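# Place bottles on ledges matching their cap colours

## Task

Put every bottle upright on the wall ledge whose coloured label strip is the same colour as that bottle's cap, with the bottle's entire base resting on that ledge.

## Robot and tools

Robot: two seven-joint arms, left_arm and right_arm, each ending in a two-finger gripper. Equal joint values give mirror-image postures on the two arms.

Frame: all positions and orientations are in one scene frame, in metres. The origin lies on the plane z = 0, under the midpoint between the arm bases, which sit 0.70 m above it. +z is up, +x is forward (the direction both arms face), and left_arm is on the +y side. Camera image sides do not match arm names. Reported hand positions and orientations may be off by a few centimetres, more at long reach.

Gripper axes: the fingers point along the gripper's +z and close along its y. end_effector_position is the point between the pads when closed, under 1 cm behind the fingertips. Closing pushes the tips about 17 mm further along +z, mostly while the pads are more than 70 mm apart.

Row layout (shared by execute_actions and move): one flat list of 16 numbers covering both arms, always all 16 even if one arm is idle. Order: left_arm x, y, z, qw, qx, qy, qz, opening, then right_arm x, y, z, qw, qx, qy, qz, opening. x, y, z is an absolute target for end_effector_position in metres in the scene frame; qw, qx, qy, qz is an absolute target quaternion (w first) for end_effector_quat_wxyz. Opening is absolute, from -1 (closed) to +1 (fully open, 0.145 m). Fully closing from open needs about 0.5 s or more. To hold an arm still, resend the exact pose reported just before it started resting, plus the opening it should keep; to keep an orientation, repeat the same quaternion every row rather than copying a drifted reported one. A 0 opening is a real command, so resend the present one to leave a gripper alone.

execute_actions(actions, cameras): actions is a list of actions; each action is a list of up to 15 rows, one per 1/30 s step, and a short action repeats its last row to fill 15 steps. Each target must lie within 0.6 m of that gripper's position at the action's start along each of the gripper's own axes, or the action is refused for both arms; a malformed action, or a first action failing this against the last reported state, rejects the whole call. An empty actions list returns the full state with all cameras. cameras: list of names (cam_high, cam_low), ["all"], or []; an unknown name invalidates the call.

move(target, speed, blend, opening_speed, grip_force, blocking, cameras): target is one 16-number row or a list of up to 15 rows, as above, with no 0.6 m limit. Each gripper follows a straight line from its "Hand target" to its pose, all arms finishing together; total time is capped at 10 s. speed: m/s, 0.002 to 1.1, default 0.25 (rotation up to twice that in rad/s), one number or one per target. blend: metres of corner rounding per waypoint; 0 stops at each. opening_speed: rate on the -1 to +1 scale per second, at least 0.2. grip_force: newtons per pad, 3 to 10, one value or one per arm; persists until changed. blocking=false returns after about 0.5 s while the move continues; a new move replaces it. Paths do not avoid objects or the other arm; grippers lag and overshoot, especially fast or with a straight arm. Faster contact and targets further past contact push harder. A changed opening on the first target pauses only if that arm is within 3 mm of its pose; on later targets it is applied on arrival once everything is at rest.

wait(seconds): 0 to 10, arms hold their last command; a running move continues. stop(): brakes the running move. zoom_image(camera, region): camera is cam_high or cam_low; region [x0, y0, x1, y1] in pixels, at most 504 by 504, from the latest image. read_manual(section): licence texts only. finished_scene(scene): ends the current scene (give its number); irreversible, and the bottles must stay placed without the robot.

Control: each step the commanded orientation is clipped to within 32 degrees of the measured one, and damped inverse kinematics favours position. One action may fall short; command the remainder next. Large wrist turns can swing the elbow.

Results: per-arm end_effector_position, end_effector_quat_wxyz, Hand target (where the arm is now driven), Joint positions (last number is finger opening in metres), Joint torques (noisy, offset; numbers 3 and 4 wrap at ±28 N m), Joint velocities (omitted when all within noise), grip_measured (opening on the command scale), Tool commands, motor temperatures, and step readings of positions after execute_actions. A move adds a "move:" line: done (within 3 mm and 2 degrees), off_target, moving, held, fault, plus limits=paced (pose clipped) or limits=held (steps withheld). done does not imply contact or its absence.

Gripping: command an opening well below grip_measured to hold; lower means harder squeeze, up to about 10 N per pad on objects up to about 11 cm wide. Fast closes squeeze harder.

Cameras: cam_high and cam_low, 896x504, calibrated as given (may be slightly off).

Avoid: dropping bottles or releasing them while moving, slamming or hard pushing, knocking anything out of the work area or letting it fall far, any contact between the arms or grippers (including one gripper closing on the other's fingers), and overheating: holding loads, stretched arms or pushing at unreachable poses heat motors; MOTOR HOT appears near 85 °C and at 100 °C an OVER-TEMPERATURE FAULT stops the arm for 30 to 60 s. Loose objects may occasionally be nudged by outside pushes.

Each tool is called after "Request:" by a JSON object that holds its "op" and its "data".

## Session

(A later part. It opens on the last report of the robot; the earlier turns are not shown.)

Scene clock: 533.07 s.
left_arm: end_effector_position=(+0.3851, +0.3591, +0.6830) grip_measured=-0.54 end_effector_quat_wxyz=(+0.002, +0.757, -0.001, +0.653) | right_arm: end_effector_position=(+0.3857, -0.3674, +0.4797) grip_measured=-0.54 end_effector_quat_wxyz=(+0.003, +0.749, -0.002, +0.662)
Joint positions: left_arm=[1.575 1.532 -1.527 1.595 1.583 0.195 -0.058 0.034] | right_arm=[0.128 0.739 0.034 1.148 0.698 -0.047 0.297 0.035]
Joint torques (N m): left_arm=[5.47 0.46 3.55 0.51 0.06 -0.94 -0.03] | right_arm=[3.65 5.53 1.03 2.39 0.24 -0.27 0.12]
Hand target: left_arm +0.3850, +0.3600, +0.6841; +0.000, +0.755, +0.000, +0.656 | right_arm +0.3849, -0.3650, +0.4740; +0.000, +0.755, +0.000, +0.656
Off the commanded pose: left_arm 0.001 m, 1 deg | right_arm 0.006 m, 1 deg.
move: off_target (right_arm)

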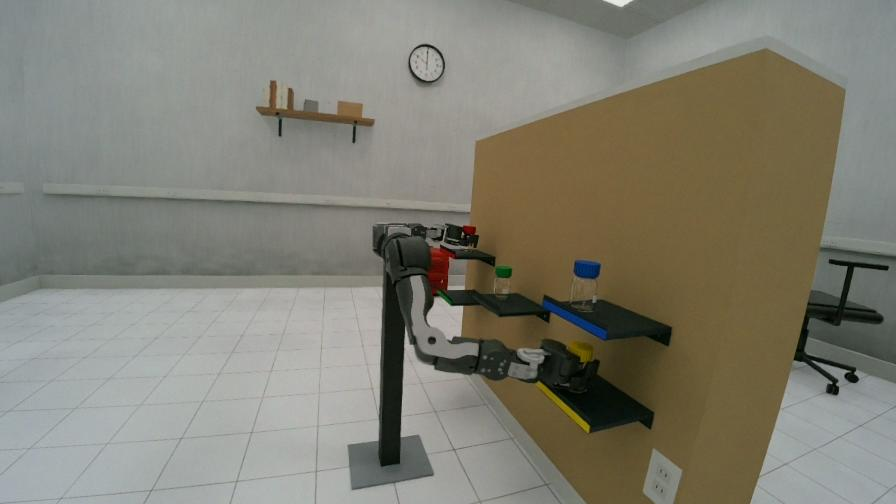

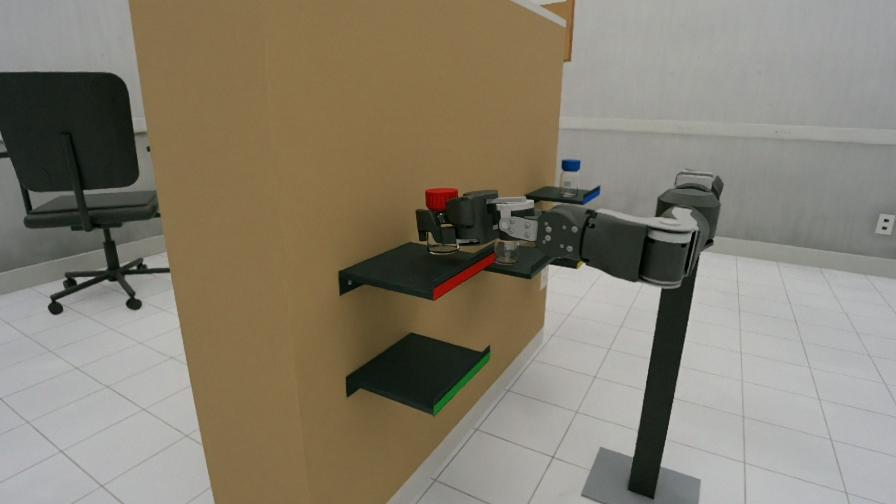

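Request:
{"op": "move", "data": {"target": [[0.385,0.36,0.676,0,0.7548,0,0.656,-1,0.385,-0.365,0.478,0,0.7548,0,0.656,0.3]], "speed": 0.04, "opening_speed": 0.6, "cameras": ["all"]}}

Request:
{"op": "zoom_image", "data": {"camera": "cam_low", "region": [380, 150, 600, 300]}}

Request:
{"op": "zoom_image", "data": {"camera": "cam_high", "region": [470, 300, 670, 450]}}

Scene clock: 547.60 s.
left_arm: end_effector_position=(+0.3851, +0.3593, +0.6759) grip_measured=-0.54 end_effector_quat_wxyz=(+0.002, +0.757, -0.001, +0.654) | right_arm: end_effector_position=(+0.3853, -0.3654, +0.4788) grip_measured=+0.30 end_effector_quat_wxyz=(+0.000, +0.753, -0.001, +0.658)
Joint positions: left_arm=[1.544 1.534 -1.53 1.596 1.581 0.16 -0.058 0.034] | right_arm=[0.124 0.74 0.034 1.158 0.699 -0.031 0.297 0.098]
Joint torques (N m): left_arm=[5.21 0.57 3.33 0.51 0.06 -0.95 -0.02] | right_arm=[3.65 6.84 2.69 3.67 0.31 -0.29 -0.03]
Hand target: left_arm +0.3850, +0.3600, +0.6760; +0.000, +0.755, +0.000, +0.656 | right_arm +0.3849, -0.3651, +0.4779; +0.000, +0.755, +0.000, +0.656
Off the commanded pose: left_arm 0.001 m, 0 deg | right_arm 0.001 m, 0 deg.
move: done

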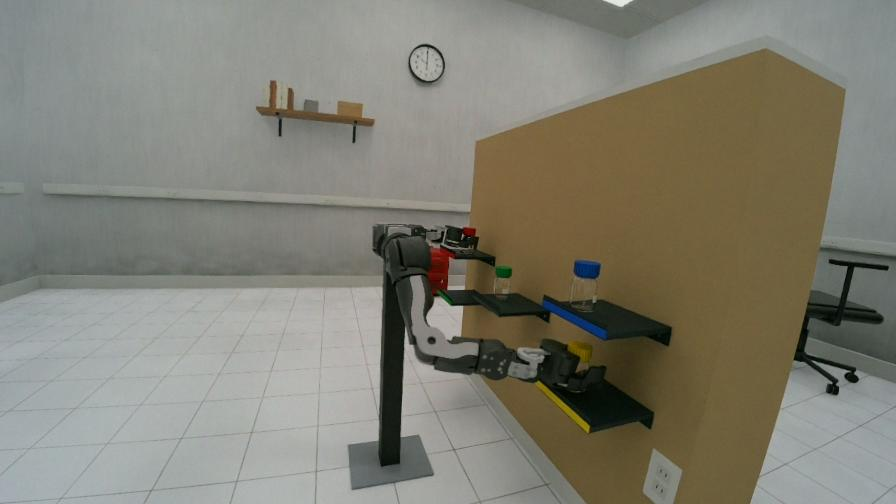

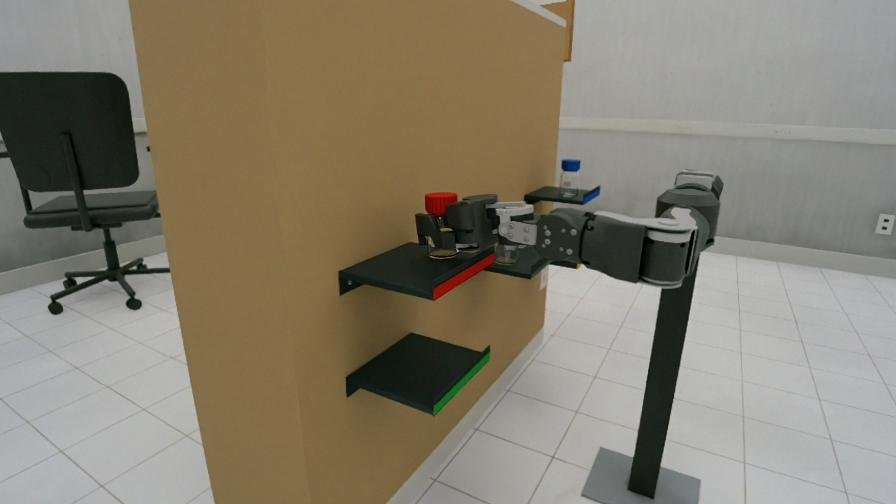

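Scaled by 2.291 from the camera's 896x504 image, which has a finer 1280x720 frame.

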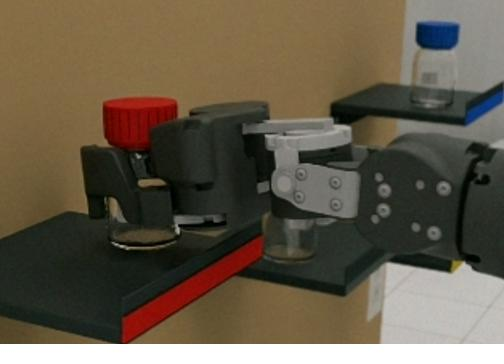

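Scaled by 2.520 from the camera's 896x504 image, which has a finer 1280x720 frame.

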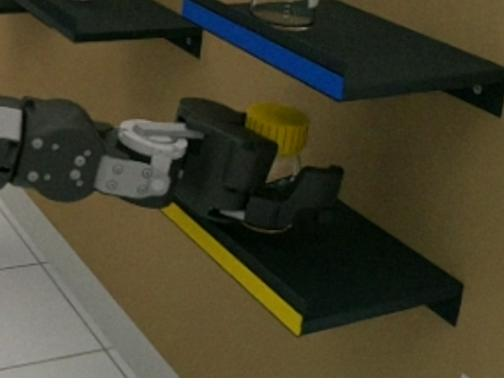

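Right retracts; left goes lower.

Request:
{"op": "move", "data": {"target": [[0.385,0.36,0.669,0,0.7548,0,0.656,-1,0.27,-0.36,0.492,0,0.7548,0,0.656,0.3]], "speed": 0.08, "cameras": ["all"]}}

Request:
{"op": "zoom_image", "data": {"camera": "cam_low", "region": [380, 150, 600, 300]}}

Request:
{"op": "zoom_image", "data": {"camera": "cam_high", "region": [470, 300, 670, 450]}}

Scene clock: 557.97 s.
left_arm: end_effector_position=(+0.3854, +0.3593, +0.6720) grip_measured=-0.54 end_effector_quat_wxyz=(+0.002, +0.753, -0.001, +0.659) | right_arm: end_effector_position=(+0.2696, -0.3604, +0.4899) grip_measured=+0.30 end_effector_quat_wxyz=(+0.001, +0.757, -0.002, +0.653)
Joint positions: left_arm=[1.518 1.534 -1.53 1.596 1.579 0.121 -0.058 0.034] | right_arm=[-0.597 0.712 0.468 1.649 0.809 -0.068 0.291 0.098]
Joint torques (N m): left_arm=[4.65 0.75 2.88 0.5 0.06 -0.72 -0.01] | right_arm=[0.83 5.34 4.07 3.32 0.36 -0.53 0.18]
Hand target: left_arm +0.3850, +0.3600, +0.6691; +0.000, +0.755, +0.000, +0.656 | right_arm +0.2700, -0.3600, +0.4920; +0.000, +0.755, +0.000, +0.656
Off the commanded pose: left_arm 0.003 m, 0 deg | right_arm 0.002 m, 0 deg.
move: done

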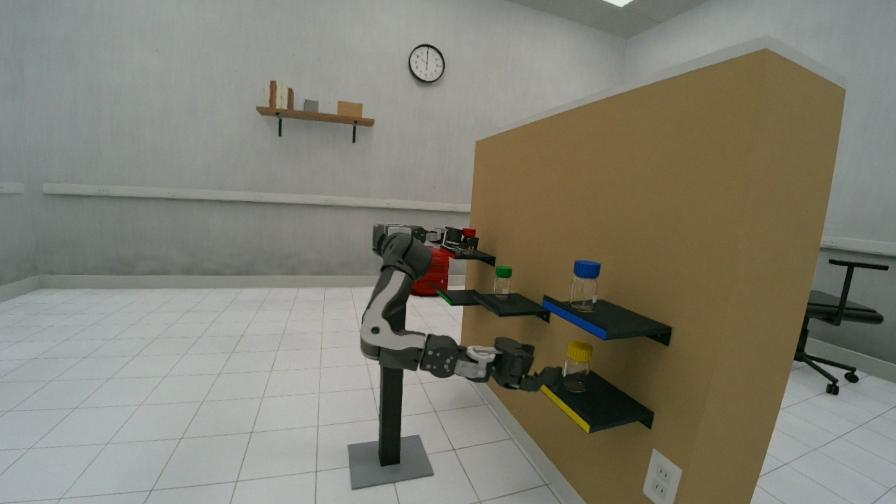

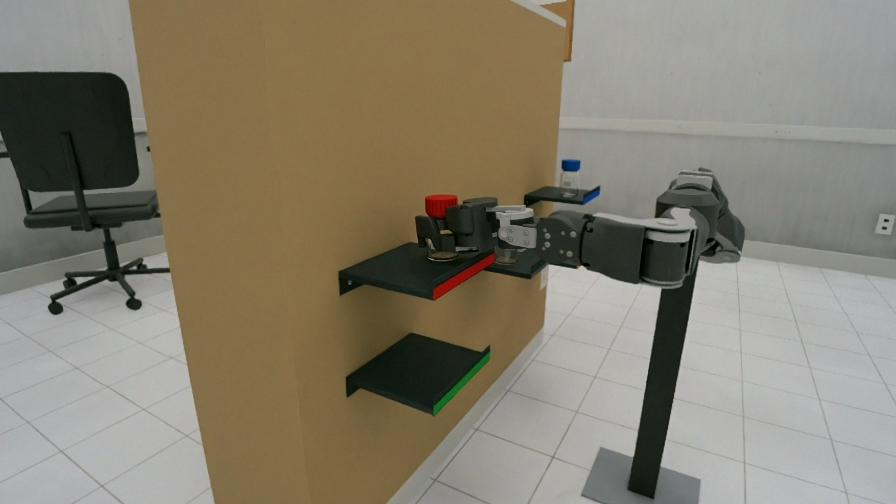

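Scaled by 2.291 from the camera's 896x504 image, which has a finer 1280x720 frame.

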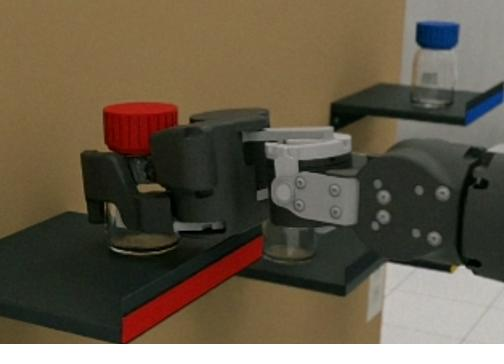

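Scaled by 2.520 from the camera's 896x504 image, which has a finer 1280x720 frame.

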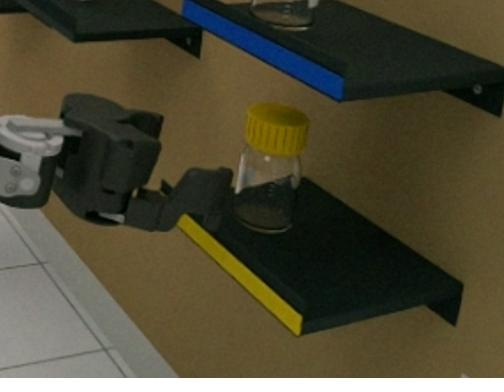

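Request:
{"op": "move", "data": {"target": [[0.385,0.36,0.669,0,0.7548,0,0.656,0.3,0.22,-0.29,0.50,0,0.7548,0,0.656,0.3]], "speed": 0.1, "opening_speed": 0.6, "cameras": ["all"]}}

Request:
{"op": "zoom_image", "data": {"camera": "cam_low", "region": [380, 150, 600, 300]}}

Scene clock: 567.13 s.
left_arm: end_effector_position=(+0.3854, +0.3593, +0.6719) grip_measured=+0.30 end_effector_quat_wxyz=(+0.002, +0.753, -0.001, +0.659) | right_arm: end_effector_position=(+0.2200, -0.2897, +0.5003) grip_measured=+0.30 end_effector_quat_wxyz=(-0.001, +0.755, +0.001, +0.656)
Joint positions: left_arm=[1.517 1.534 -1.53 1.596 1.579 0.12 -0.058 0.098] | right_arm=[-0.869 0.478 0.489 2.038 0.666 -0.083 0.17 0.098]
Joint torques (N m): left_arm=[4.73 0.73 2.95 0.5 0.07 -0.69 -0.01] | right_arm=[-0.33 2.28 2.19 3.34 0.15 -0.47 -0.11]
Hand target: left_arm +0.3850, +0.3600, +0.6691; +0.000, +0.755, +0.000, +0.656 | right_arm +0.2200, -0.2900, +0.5001; +0.000, +0.755, +0.000, +0.656
Off the commanded pose: left_arm 0.003 m, 0 deg | right_arm 0.000 m, 0 deg.
move: done

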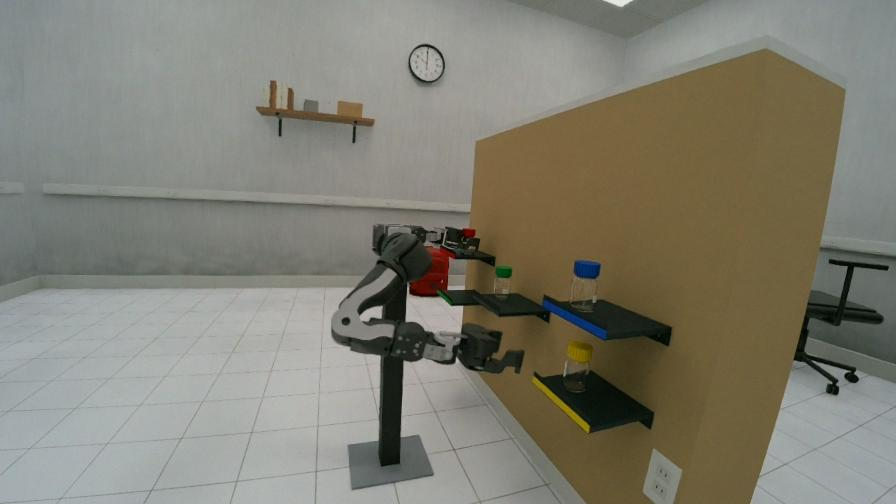

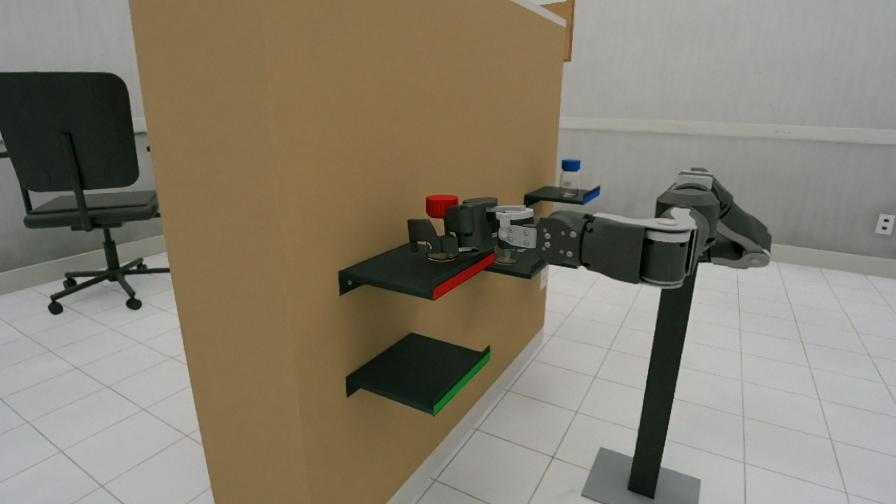

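Scaled by 2.291 from the camera's 896x504 image, which has a finer 1280x720 frame.

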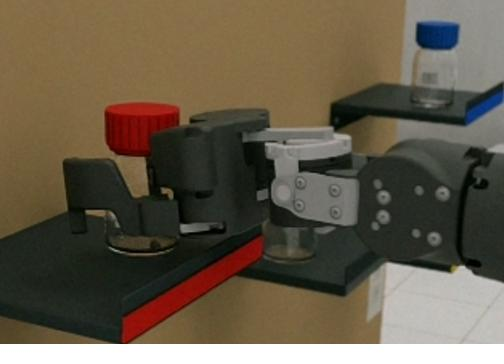

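Request:
{"op": "move", "data": {"target": [[0.265,0.355,0.69,0,0.7548,0,0.656,0.3,0.22,-0.29,0.50,0,0.7548,0,0.656,0.3],[0.25,0.28,0.58,0,0.7548,0,0.656,0.3,0.22,-0.29,0.50,0,0.7548,0,0.656,0.3],[0.265,0.12,0.585,0.0856,0.7483,-0.0985,0.6504,0.4,0.22,-0.29,0.50,0,0.7548,0,0.656,0.3],[0.29,0.058,0.579,0.0856,0.7483,-0.0985,0.6504,0.4,0.22,-0.29,0.50,0,0.7548,0,0.656,0.3]], "speed": [0.1,0.2,0.2,0.15], "blend": [0.01,0.02,0.02,0], "cameras": ["all"]}}

Request:
{"op": "zoom_image", "data": {"camera": "cam_low", "region": [380, 150, 600, 300]}}

Request:
{"op": "zoom_image", "data": {"camera": "cam_high", "region": [430, 210, 570, 350]}}

Scene clock: 587.13 s.
left_arm: end_effector_position=(+0.2888, +0.0567, +0.5797) grip_measured=+0.40 end_effector_quat_wxyz=(+0.090, +0.747, -0.100, +0.651) | right_arm: end_effector_position=(+0.2200, -0.2897, +0.5003) grip_measured=+0.30 end_effector_quat_wxyz=(-0.001, +0.755, +0.001, +0.656)
Joint positions: left_arm=[0.896 0.826 -1.511 2.332 1.069 0.036 -1.226 0.105] | right_arm=[-0.869 0.478 0.489 2.038 0.666 -0.083 0.17 0.098]
Joint torques (N m): left_arm=[5.74 0.94 2.24 2.39 -0.31 -0.18 -0.03] | right_arm=[-0.41 2.41 2.18 3.41 0.15 -0.43 -0.07]
Hand target: left_arm +0.2899, +0.0579, +0.5790; +0.086, +0.748, -0.099, +0.650 | right_arm +0.2200, -0.2900, +0.5001; +0.000, +0.755, +0.000, +0.656
Off the commanded pose: left_arm 0.002 m, 1 deg | right_arm 0.000 m, 0 deg.
move: done; blend cut to 0 m at target 3; target 3's new opening was sent with left_arm's hand 0.001 m and 6 deg from that target

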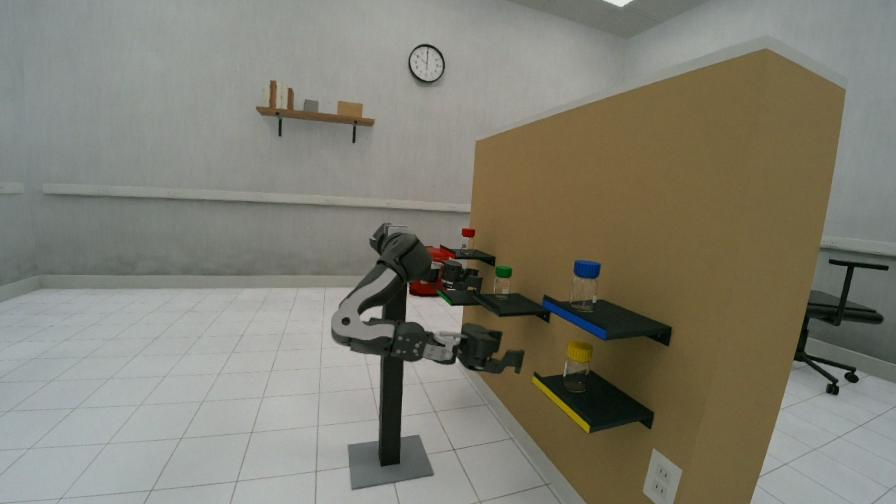

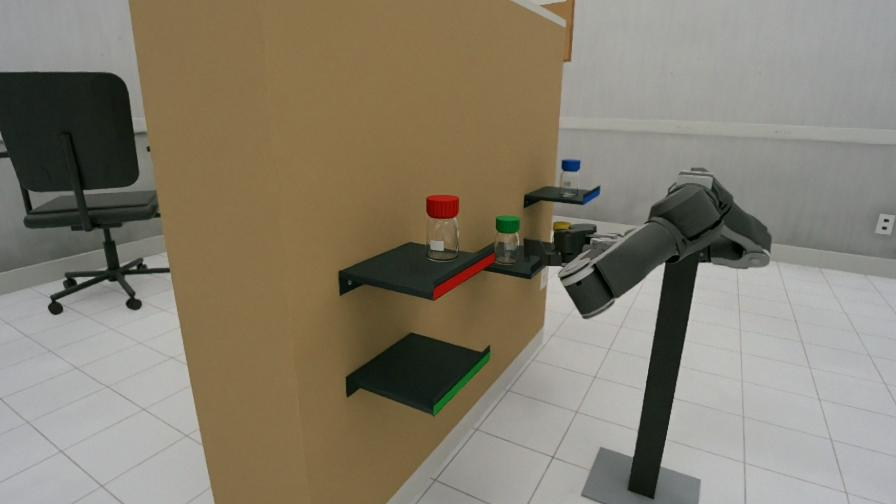

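Scaled by 2.291 from the camera's 896x504 image, which has a finer 1280x720 frame.

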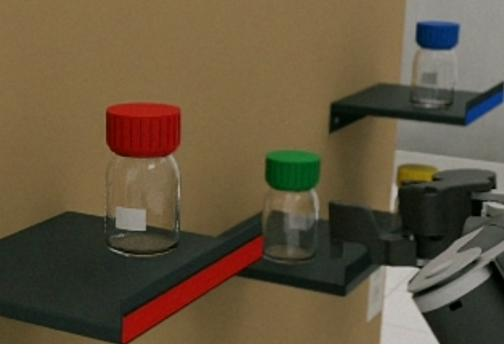

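Scaled by 3.600 from the camera's 896x504 image, which has a finer 1280x720 frame.

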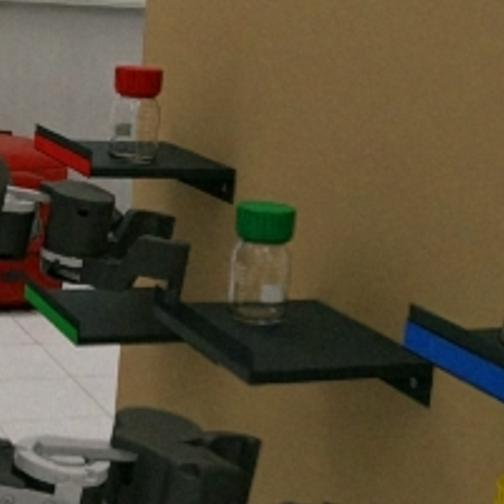

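Good. Advance, grip, lift.

Request:
{"op": "move", "data": {"target": [[0.394,0.031,0.575,0.0856,0.7483,-0.0985,0.6504,0.4,0.22,-0.29,0.50,0,0.7548,0,0.656,0.3],[0.394,0.031,0.575,0.0856,0.7483,-0.0985,0.6504,-1,0.22,-0.29,0.50,0,0.7548,0,0.656,0.3]], "speed": 0.1, "opening_speed": 0.8, "cameras": ["all"]}}

Request:
{"op": "zoom_image", "data": {"camera": "cam_low", "region": [380, 150, 600, 300]}}

Request:
{"op": "zoom_image", "data": {"camera": "cam_high", "region": [430, 210, 570, 350]}}

Scene clock: 600.10 s.
left_arm: end_effector_position=(+0.3938, +0.0312, +0.5751) grip_measured=-0.53 end_effector_quat_wxyz=(+0.084, +0.748, -0.098, +0.651) | right_arm: end_effector_position=(+0.2200, -0.2897, +0.5003) grip_measured=+0.30 end_effector_quat_wxyz=(-0.001, +0.755, +0.001, +0.656)
Joint positions: left_arm=[1.074 0.582 -1.445 1.807 1.246 0.031 -0.949 0.035] | right_arm=[-0.869 0.478 0.489 2.038 0.666 -0.083 0.17 0.098]
Joint torques (N m): left_arm=[8.56 0.33 3.22 2.22 -0.26 -0.47 0.19] | right_arm=[-0.41 2.36 2.1 3.37 0.17 -0.44 -0.1]
Hand target: left_arm +0.3940, +0.0310, +0.5751; +0.086, +0.748, -0.099, +0.650 | right_arm +0.2200, -0.2900, +0.5001; +0.000, +0.755, +0.000, +0.656
Off the commanded pose: left_arm 0.000 m, 0 deg | right_arm 0.000 m, 0 deg.
move: done

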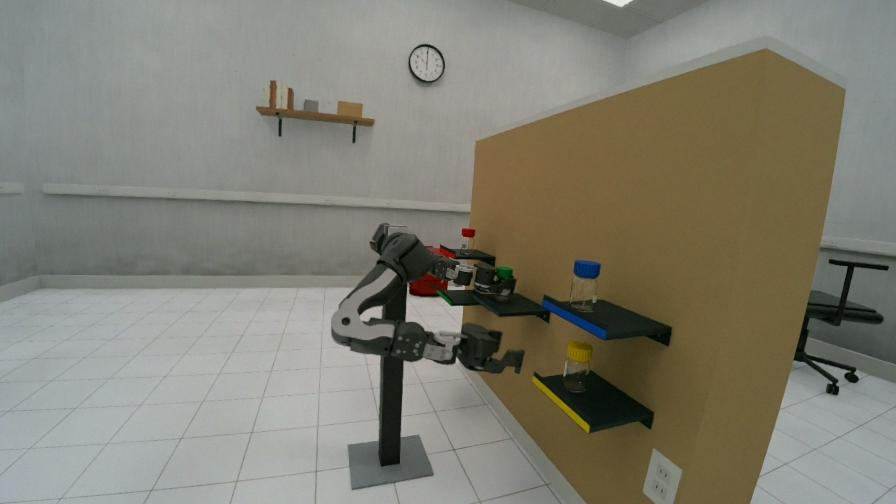

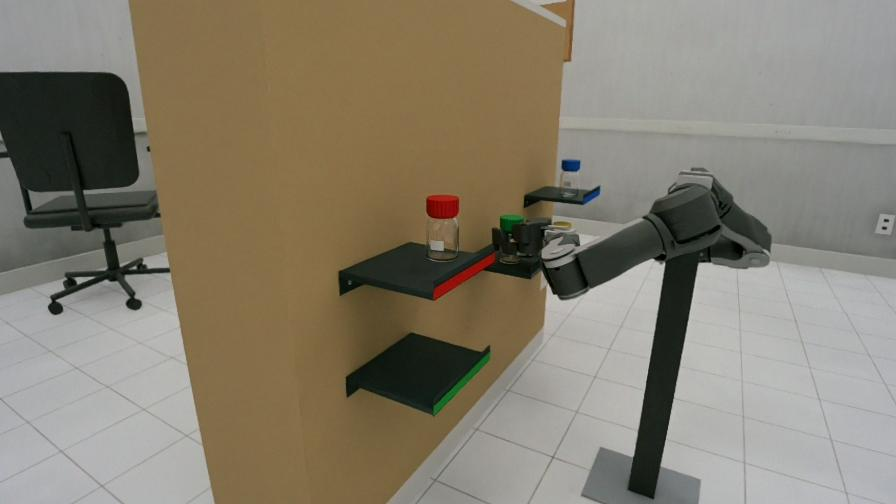

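Scaled by 2.291 from the camera's 896x504 image, which has a finer 1280x720 frame.

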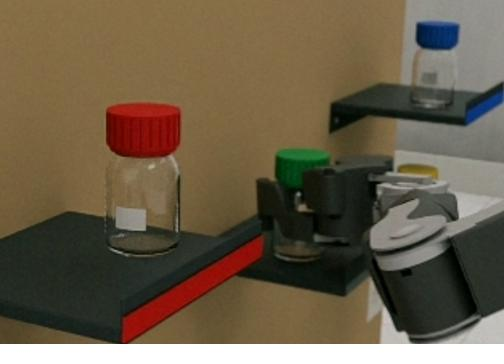

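Scaled by 3.600 from the camera's 896x504 image, which has a finer 1280x720 frame.

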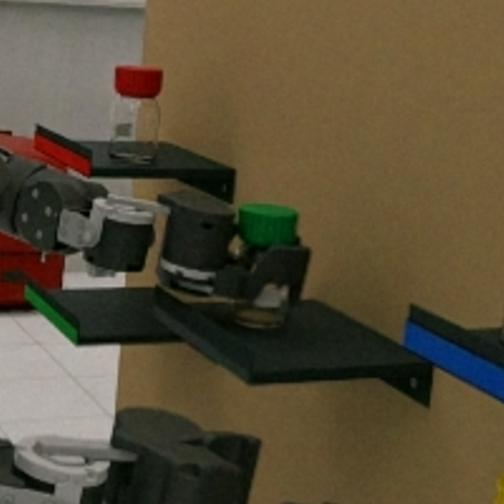

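Request:
{"op": "move", "data": {"target": [[0.394,0.031,0.612,0.0856,0.7483,-0.0985,0.6504,-1,0.22,-0.29,0.50,0,0.7548,0,0.656,0.3],[0.278,0.065,0.615,0.0856,0.7483,-0.0985,0.6504,-1,0.22,-0.29,0.50,0,0.7548,0,0.656,0.3],[0.262,0.20,0.57,0,0.7548,0,0.656,-1,0.22,-0.29,0.50,0,0.7548,0,0.656,0.3],[0.262,0.345,0.515,0,0.7548,0,0.656,-1,0.22,-0.29,0.50,0,0.7548,0,0.656,0.3]], "speed": [0.08,0.12,0.15,0.15], "blend": [0.005,0.02,0.02,0], "cameras": ["all"]}}

Request:
{"op": "zoom_image", "data": {"camera": "cam_low", "region": [380, 230, 600, 420]}}

Scene clock: 616.93 s.
left_arm: end_effector_position=(+0.2628, +0.3456, +0.5151) grip_measured=-0.53 end_effector_quat_wxyz=(-0.005, +0.770, -0.001, +0.638) | right_arm: end_effector_position=(+0.2200, -0.2897, +0.5003) grip_measured=+0.30 end_effector_quat_wxyz=(-0.001, +0.755, +0.001, +0.656)
Joint positions: left_arm=[0.587 1.715 -1.563 1.84 1.437 -0.78 -0.19 0.035] | right_arm=[-0.869 0.478 0.489 2.038 0.666 -0.083 0.17 0.098]
Joint torques (N m): left_arm=[2.55 6.08 1.29 0.91 0.08 -0.89 0.24] | right_arm=[-0.41 2.39 2.13 3.33 0.16 -0.47 -0.09]
Hand target: left_arm +0.2622, +0.3449, +0.5151; -0.003, +0.769, -0.001, +0.639 | right_arm +0.2200, -0.2900, +0.5001; +0.000, +0.755, +0.000, +0.656
Off the commanded pose: left_arm 0.001 m, 3 deg | right_arm 0.000 m, 0 deg.
joint sent to its limit (left arm) — joint 3 (upper arm roll), lower limit; joint 6 (wrist pitch), lower limit. The joint targets are off in orientation, not in position.
move: off_target (left_arm)

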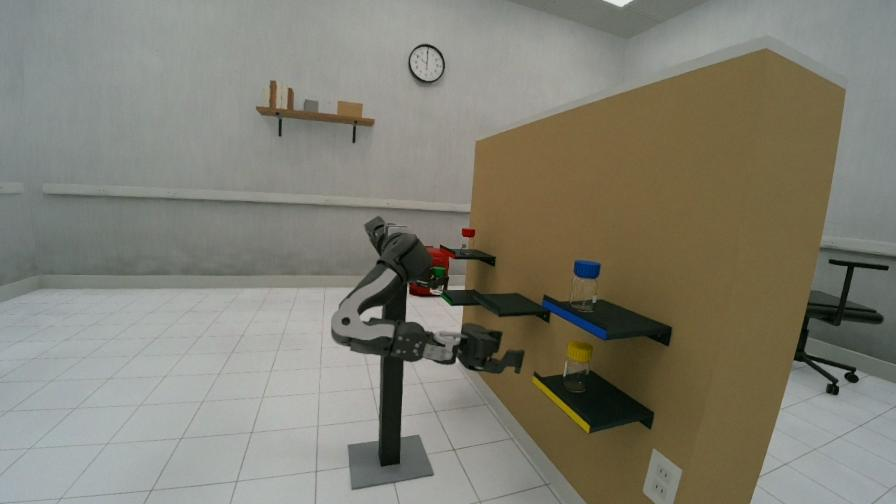

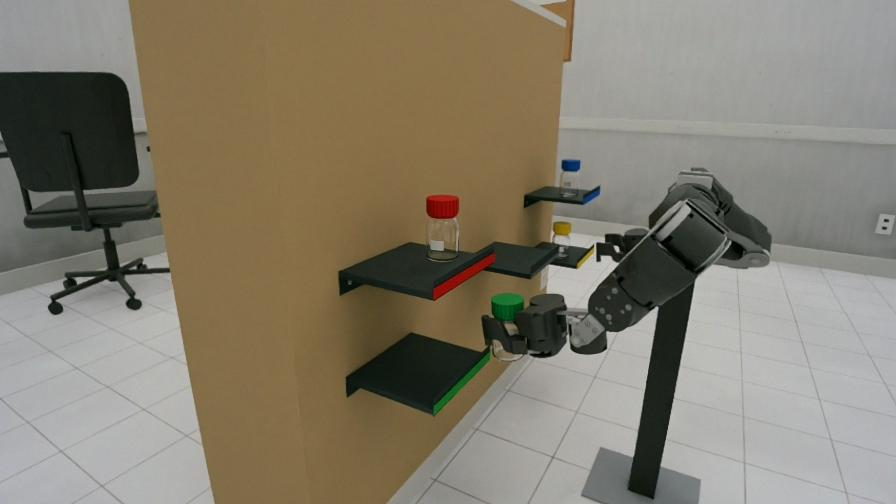

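Scaled by 2.291 from the camera's 896x504 image, which has a finer 1280x720 frame.

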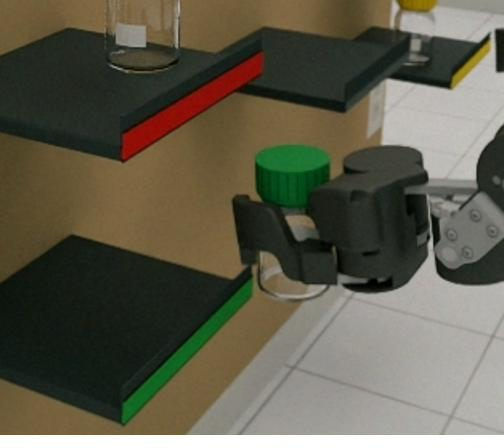

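Request:
{"op": "move", "data": {"target": [[0.31,0.358,0.515,0,0.7548,0,0.656,-1,0.22,-0.29,0.50,0,0.7548,0,0.656,0.3],[0.388,0.36,0.512,0,0.7548,0,0.656,-1,0.22,-0.29,0.50,0,0.7548,0,0.656,0.3],[0.388,0.36,0.484,0,0.7548,0,0.656,-1,0.22,-0.29,0.50,0,0.7548,0,0.656,0.3]], "speed": [0.08,0.08,0.05], "blend": [0.01,0.005,0], "cameras": ["all"]}}

Request:
{"op": "zoom_image", "data": {"camera": "cam_low", "region": [340, 230, 560, 420]}}

Scene clock: 629.20 s.
left_arm: end_effector_position=(+0.3879, +0.3619, +0.4845) grip_measured=-0.53 end_effector_quat_wxyz=(-0.003, +0.756, +0.001, +0.654) | right_arm: end_effector_position=(+0.2200, -0.2897, +0.5003) grip_measured=+0.30 end_effector_quat_wxyz=(-0.001, +0.755, +0.001, +0.656)
Joint positions: left_arm=[0.792 1.203 -1.447 1.196 1.529 -0.519 0.003 0.035] | right_arm=[-0.869 0.478 0.489 2.038 0.666 -0.083 0.17 0.098]
Joint torques (N m): left_arm=[5.84 4.47 2.66 0.31 0.19 -0.9 0.25] | right_arm=[-0.36 2.33 2.24 3.48 0.16 -0.44 -0.1]
Hand target: left_arm +0.3880, +0.3600, +0.4840; +0.000, +0.755, +0.000, +0.656 | right_arm +0.2200, -0.2900, +0.5001; +0.000, +0.755, +0.000, +0.656
Off the commanded pose: left_arm 0.002 m, 0 deg | right_arm 0.000 m, 0 deg.
move: done

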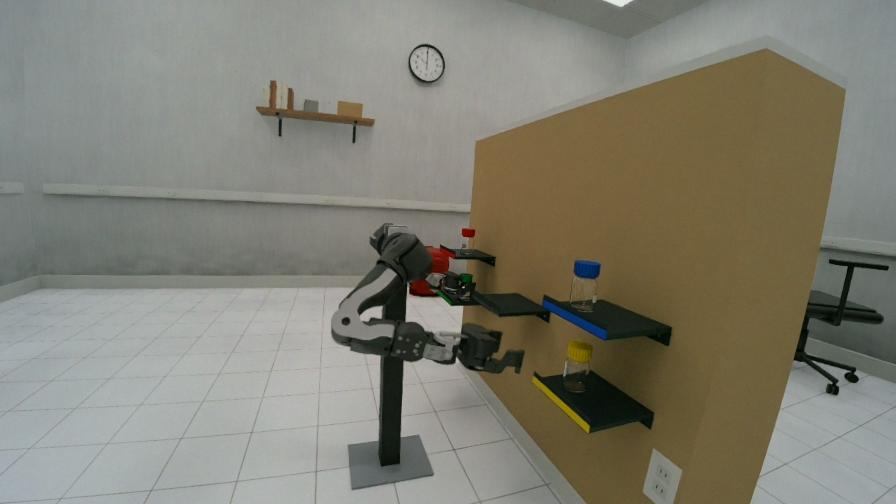

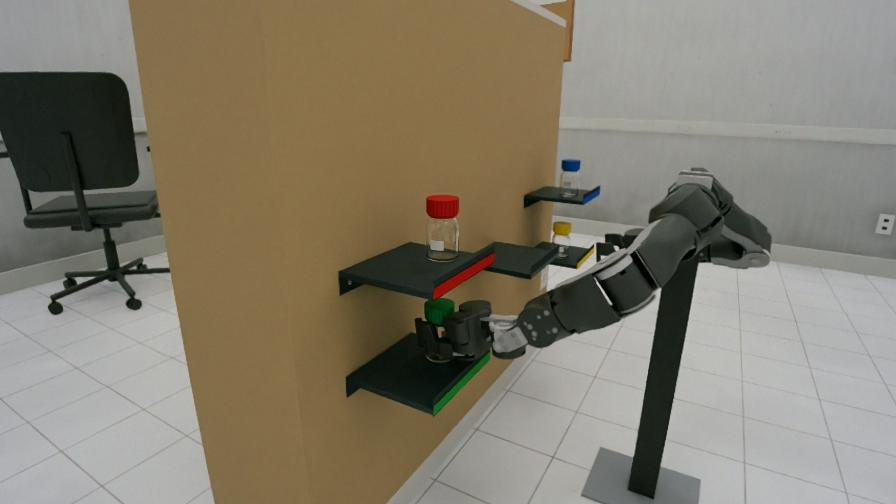

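Scaled by 2.291 from the camera's 896x504 image, which has a finer 1280x720 frame.

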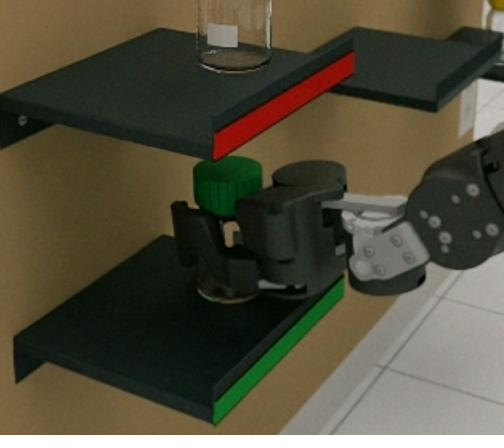

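Request:
{"op": "move", "data": {"target": [0.388,0.36,0.472,0,0.7548,0,0.656,-1,0.22,-0.29,0.50,0,0.7548,0,0.656,0.3], "speed": 0.03, "cameras": ["cam_low"]}}

Request:
{"op": "zoom_image", "data": {"camera": "cam_low", "region": [340, 230, 560, 420]}}

Scene clock: 634.50 s.
left_arm: end_effector_position=(+0.3909, +0.3637, +0.4836) grip_measured=-0.54 end_effector_quat_wxyz=(-0.005, +0.742, +0.002, +0.671) | right_arm: end_effector_position=(+0.2200, -0.2897, +0.5003) grip_measured=+0.30 end_effector_quat_wxyz=(-0.001, +0.755, +0.001, +0.656)
Joint positions: left_arm=[0.781 1.17 -1.448 1.145 1.537 -0.578 0.02 0.035] | right_arm=[-0.869 0.478 0.489 2.038 0.666 -0.083 0.17 0.098]
Joint torques (N m): left_arm=[4.21 3.71 0.76 0.21 0.24 -0.05 0.22] | right_arm=[-0.36 2.28 2.21 3.38 0.14 -0.46 -0.12]
Hand target: left_arm +0.3877, +0.3600, +0.4722; +0.000, +0.755, +0.000, +0.656 | right_arm +0.2200, -0.2900, +0.5001; +0.000, +0.755, +0.000, +0.656
Off the commanded pose: left_arm 0.013 m, 2 deg | right_arm 0.000 m, 0 deg.
move: off_target (left_arm)
Images, in order (width x height): cam_low 896x504.

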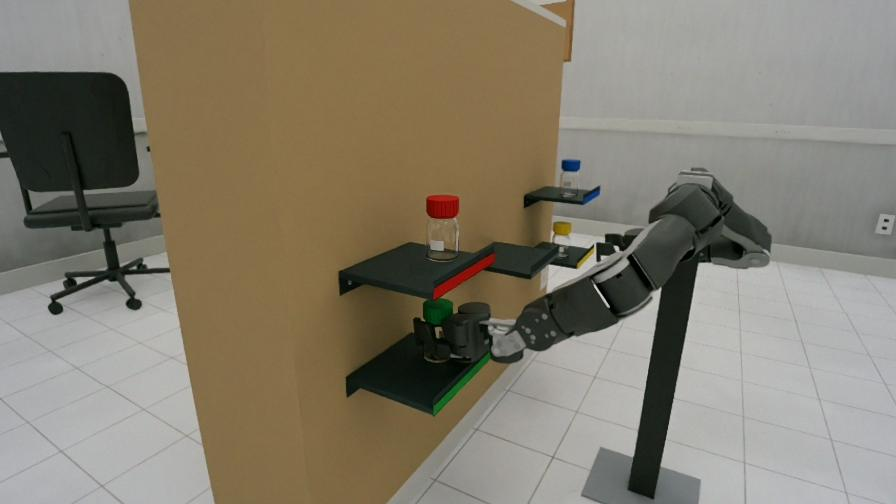

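Scaled by 2.291 from the camera's 896x504 image, which has a finer 1280x720 frame.

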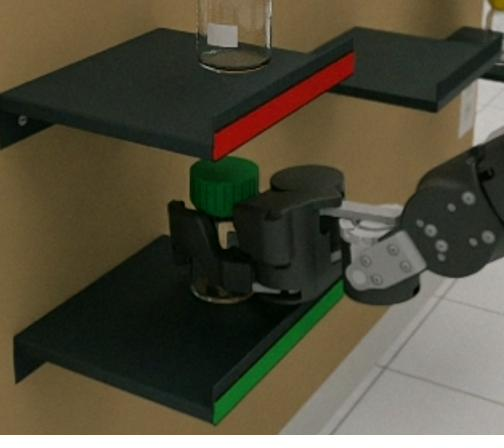

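Request:
{"op": "move", "data": {"target": [[0.390,0.362,0.481,0,0.7548,0,0.656,-1,0.22,-0.29,0.50,0,0.7548,0,0.656,0.3]], "speed": 0.03, "cameras": ["cam_low"]}}

Request:
{"op": "zoom_image", "data": {"camera": "cam_low", "region": [390, 280, 500, 390]}}

Scene clock: 647.53 s.
left_arm: end_effector_position=(+0.3912, +0.3629, +0.4841) grip_measured=-0.54 end_effector_quat_wxyz=(-0.002, +0.750, +0.002, +0.662) | right_arm: end_effector_position=(+0.2200, -0.2897, +0.5003) grip_measured=+0.30 end_effector_quat_wxyz=(-0.001, +0.755, +0.001, +0.656)
Joint positions: left_arm=[0.792 1.181 -1.448 1.161 1.539 -0.542 0.021 0.035] | right_arm=[-0.869 0.478 0.489 2.038 0.666 -0.083 0.17 0.098]
Joint torques (N m): left_arm=[6.4 5.53 1.98 0.8 0.16 -0.29 0.25] | right_arm=[-0.2 2.31 2.18 3.47 0.14 -0.44 -0.08]
Hand target: left_arm +0.3900, +0.3620, +0.4810; +0.000, +0.755, +0.000, +0.656 | right_arm +0.2200, -0.2900, +0.5001; +0.000, +0.755, +0.000, +0.656
Off the commanded pose: left_arm 0.003 m, 1 deg | right_arm 0.000 m, 0 deg.
move: done
Images, in order (width x height): cam_low 896x504.

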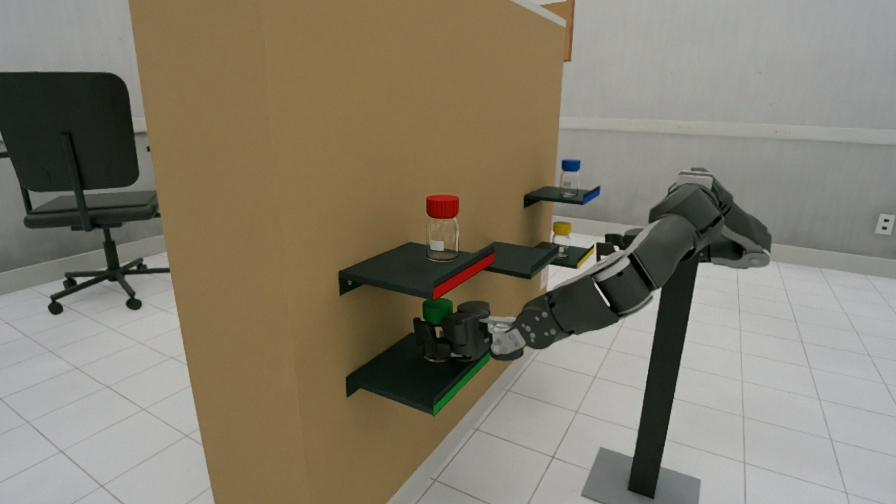

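Scaled by 4.582 from the camera's 896x504 image, which has a finer 1280x720 frame.

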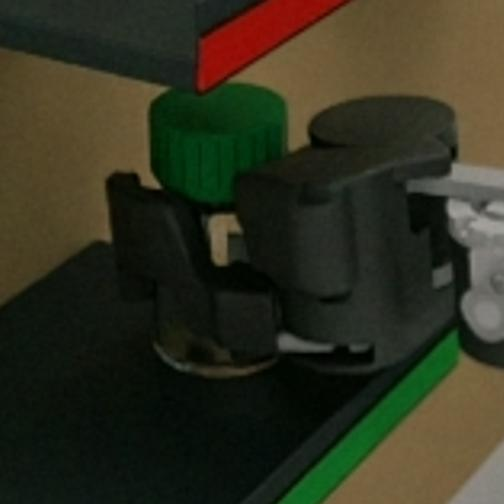

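Request:
{"op": "move", "data": {"target": [0.390,0.362,0.481,0,0.7548,0,0.656,0.3,0.22,-0.29,0.50,0,0.7548,0,0.656,0.3], "speed": 0.03, "opening_speed": 0.5, "cameras": ["cam_low"]}}

Request:
{"op": "zoom_image", "data": {"camera": "cam_low", "region": [390, 280, 500, 390]}}

Scene clock: 677.30 s.
left_arm: end_effector_position=(+0.3910, +0.3630, +0.4830) grip_measured=+0.30 end_effector_quat_wxyz=(-0.002, +0.752, +0.002, +0.659) | right_arm: end_effector_position=(+0.2200, -0.2897, +0.5003) grip_measured=+0.30 end_effector_quat_wxyz=(-0.001, +0.755, +0.001, +0.656)
Joint positions: left_arm=[0.792 1.181 -1.448 1.161 1.539 -0.535 0.021 0.098] | right_arm=[-0.869 0.478 0.489 2.038 0.666 -0.083 0.17 0.098]
Joint torques (N m): left_arm=[6.21 5.45 2.18 0.77 0.15 -0.51 0.24] | right_arm=[-0.3 2.28 2.24 3.36 0.16 -0.43 -0.08]
Hand target: left_arm +0.3900, +0.3621, +0.4811; +0.000, +0.755, +0.000, +0.656 | right_arm +0.2200, -0.2900, +0.5001; +0.000, +0.755, +0.000, +0.656
Off the commanded pose: left_arm 0.002 m, 1 deg | right_arm 0.000 m, 0 deg.
move: done
Images, in order (width x height): cam_low 896x504.

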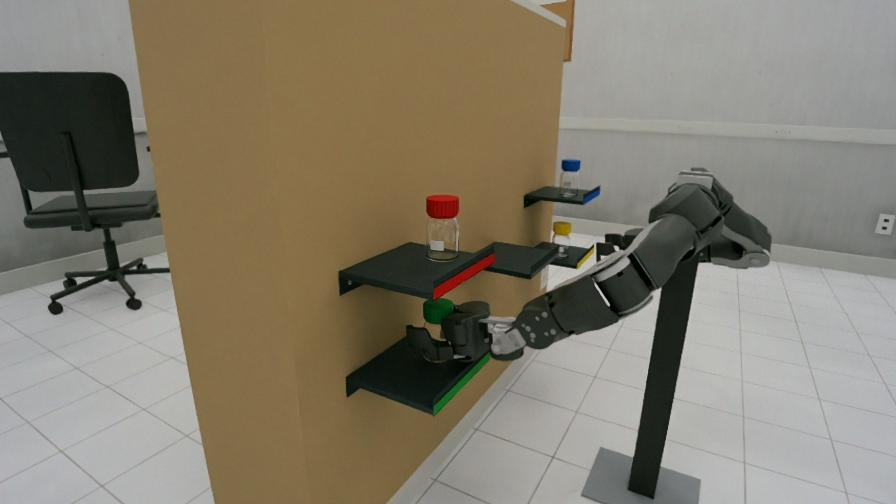

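Scaled by 4.582 from the camera's 896x504 image, which has a finer 1280x720 frame.

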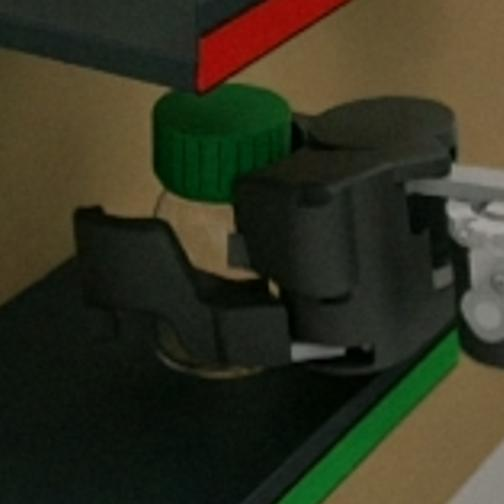

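No drop at all. Retract.

Request:
{"op": "move", "data": {"target": [[0.26,0.35,0.49,0,0.7548,0,0.656,0.3,0.22,-0.29,0.50,0,0.7548,0,0.656,0.3]], "speed": 0.1, "cameras": ["all"]}}

Request:
{"op": "zoom_image", "data": {"camera": "cam_low", "region": [330, 150, 620, 420]}}

Request:
{"op": "zoom_image", "data": {"camera": "cam_high", "region": [420, 210, 670, 440]}}

Scene clock: 685.67 s.
left_arm: end_effector_position=(+0.2607, +0.3503, +0.4916) grip_measured=+0.30 end_effector_quat_wxyz=(-0.005, +0.783, -0.003, +0.621) | right_arm: end_effector_position=(+0.2200, -0.2897, +0.5003) grip_measured=+0.30 end_effector_quat_wxyz=(-0.001, +0.755, +0.001, +0.656)
Joint positions: left_arm=[0.538 1.655 -1.564 1.761 1.448 -0.788 -0.166 0.098] | right_arm=[-0.869 0.478 0.489 2.038 0.666 -0.083 0.17 0.098]
Joint torques (N m): left_arm=[2.7 5.82 1.21 0.91 0.01 -0.62 -0.04] | right_arm=[-0.25 2.31 2.19 3.41 0.15 -0.46 -0.1]
Hand target: left_arm +0.2602, +0.3500, +0.4901; -0.005, +0.785, -0.002, +0.620 | right_arm +0.2200, -0.2900, +0.5001; +0.000, +0.755, +0.000, +0.656
Off the commanded pose: left_arm 0.002 m, 5 deg | right_arm 0.000 m, 0 deg.
joint read past its limit (left arm) — joint 6 (wrist pitch), lower limit.
joint sent to its limit (left arm) — joint 3 (upper arm roll), lower limit; joint 6 (wrist pitch), lower limit. The joint targets are off in orientation, not in position.
move: off_target (left_arm)

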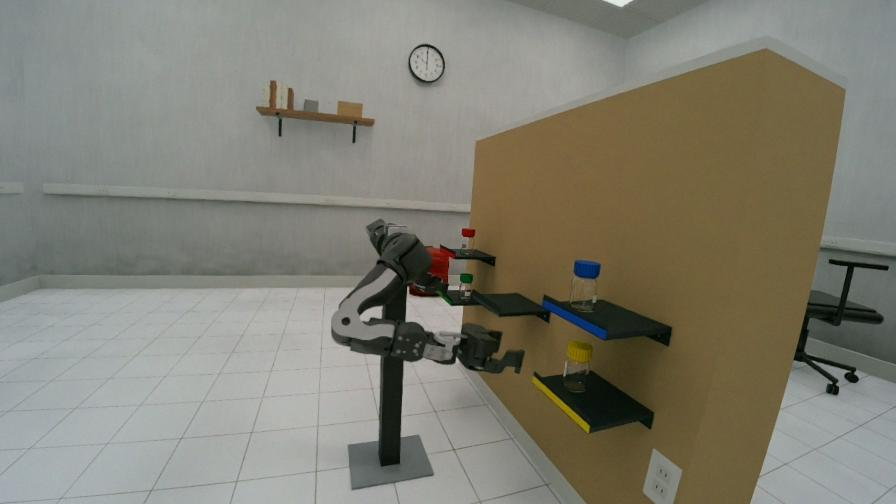

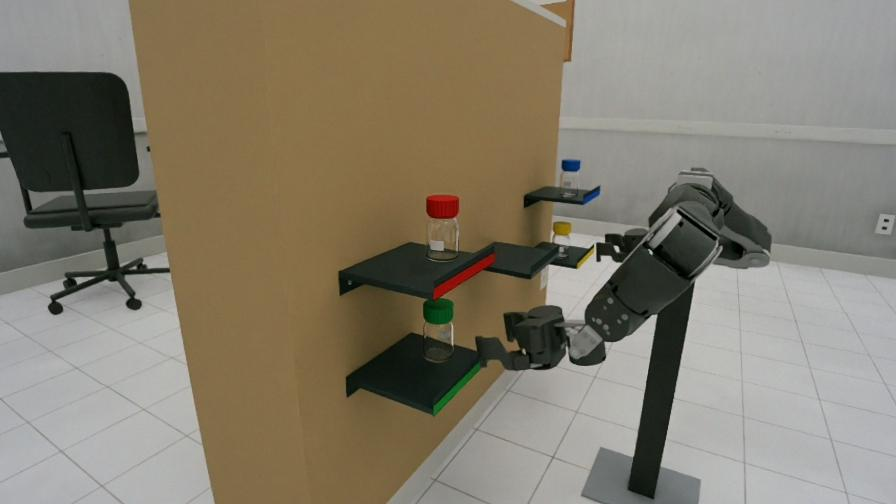

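Scaled by 1.738 from the camera's 896x504 image, which has a finer 1280x720 frame.

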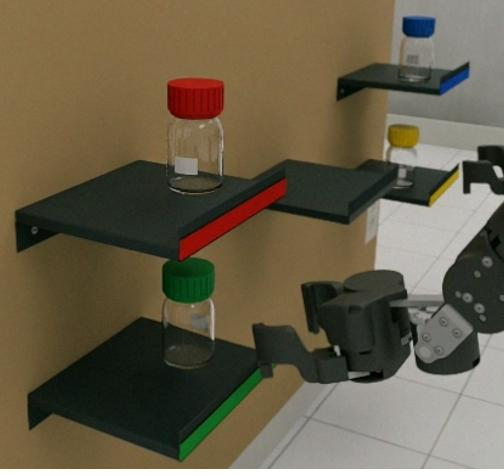

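Scaled by 2.016 from the camera's 896x504 image, which has a finer 1280x720 frame.

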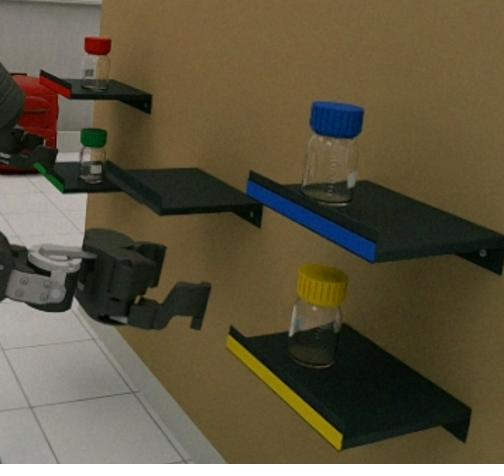

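All four stand on matching ledges.

Request:
{"op": "finished_scene", "data": {"scene": 2}}

The scene is finished: the task was done.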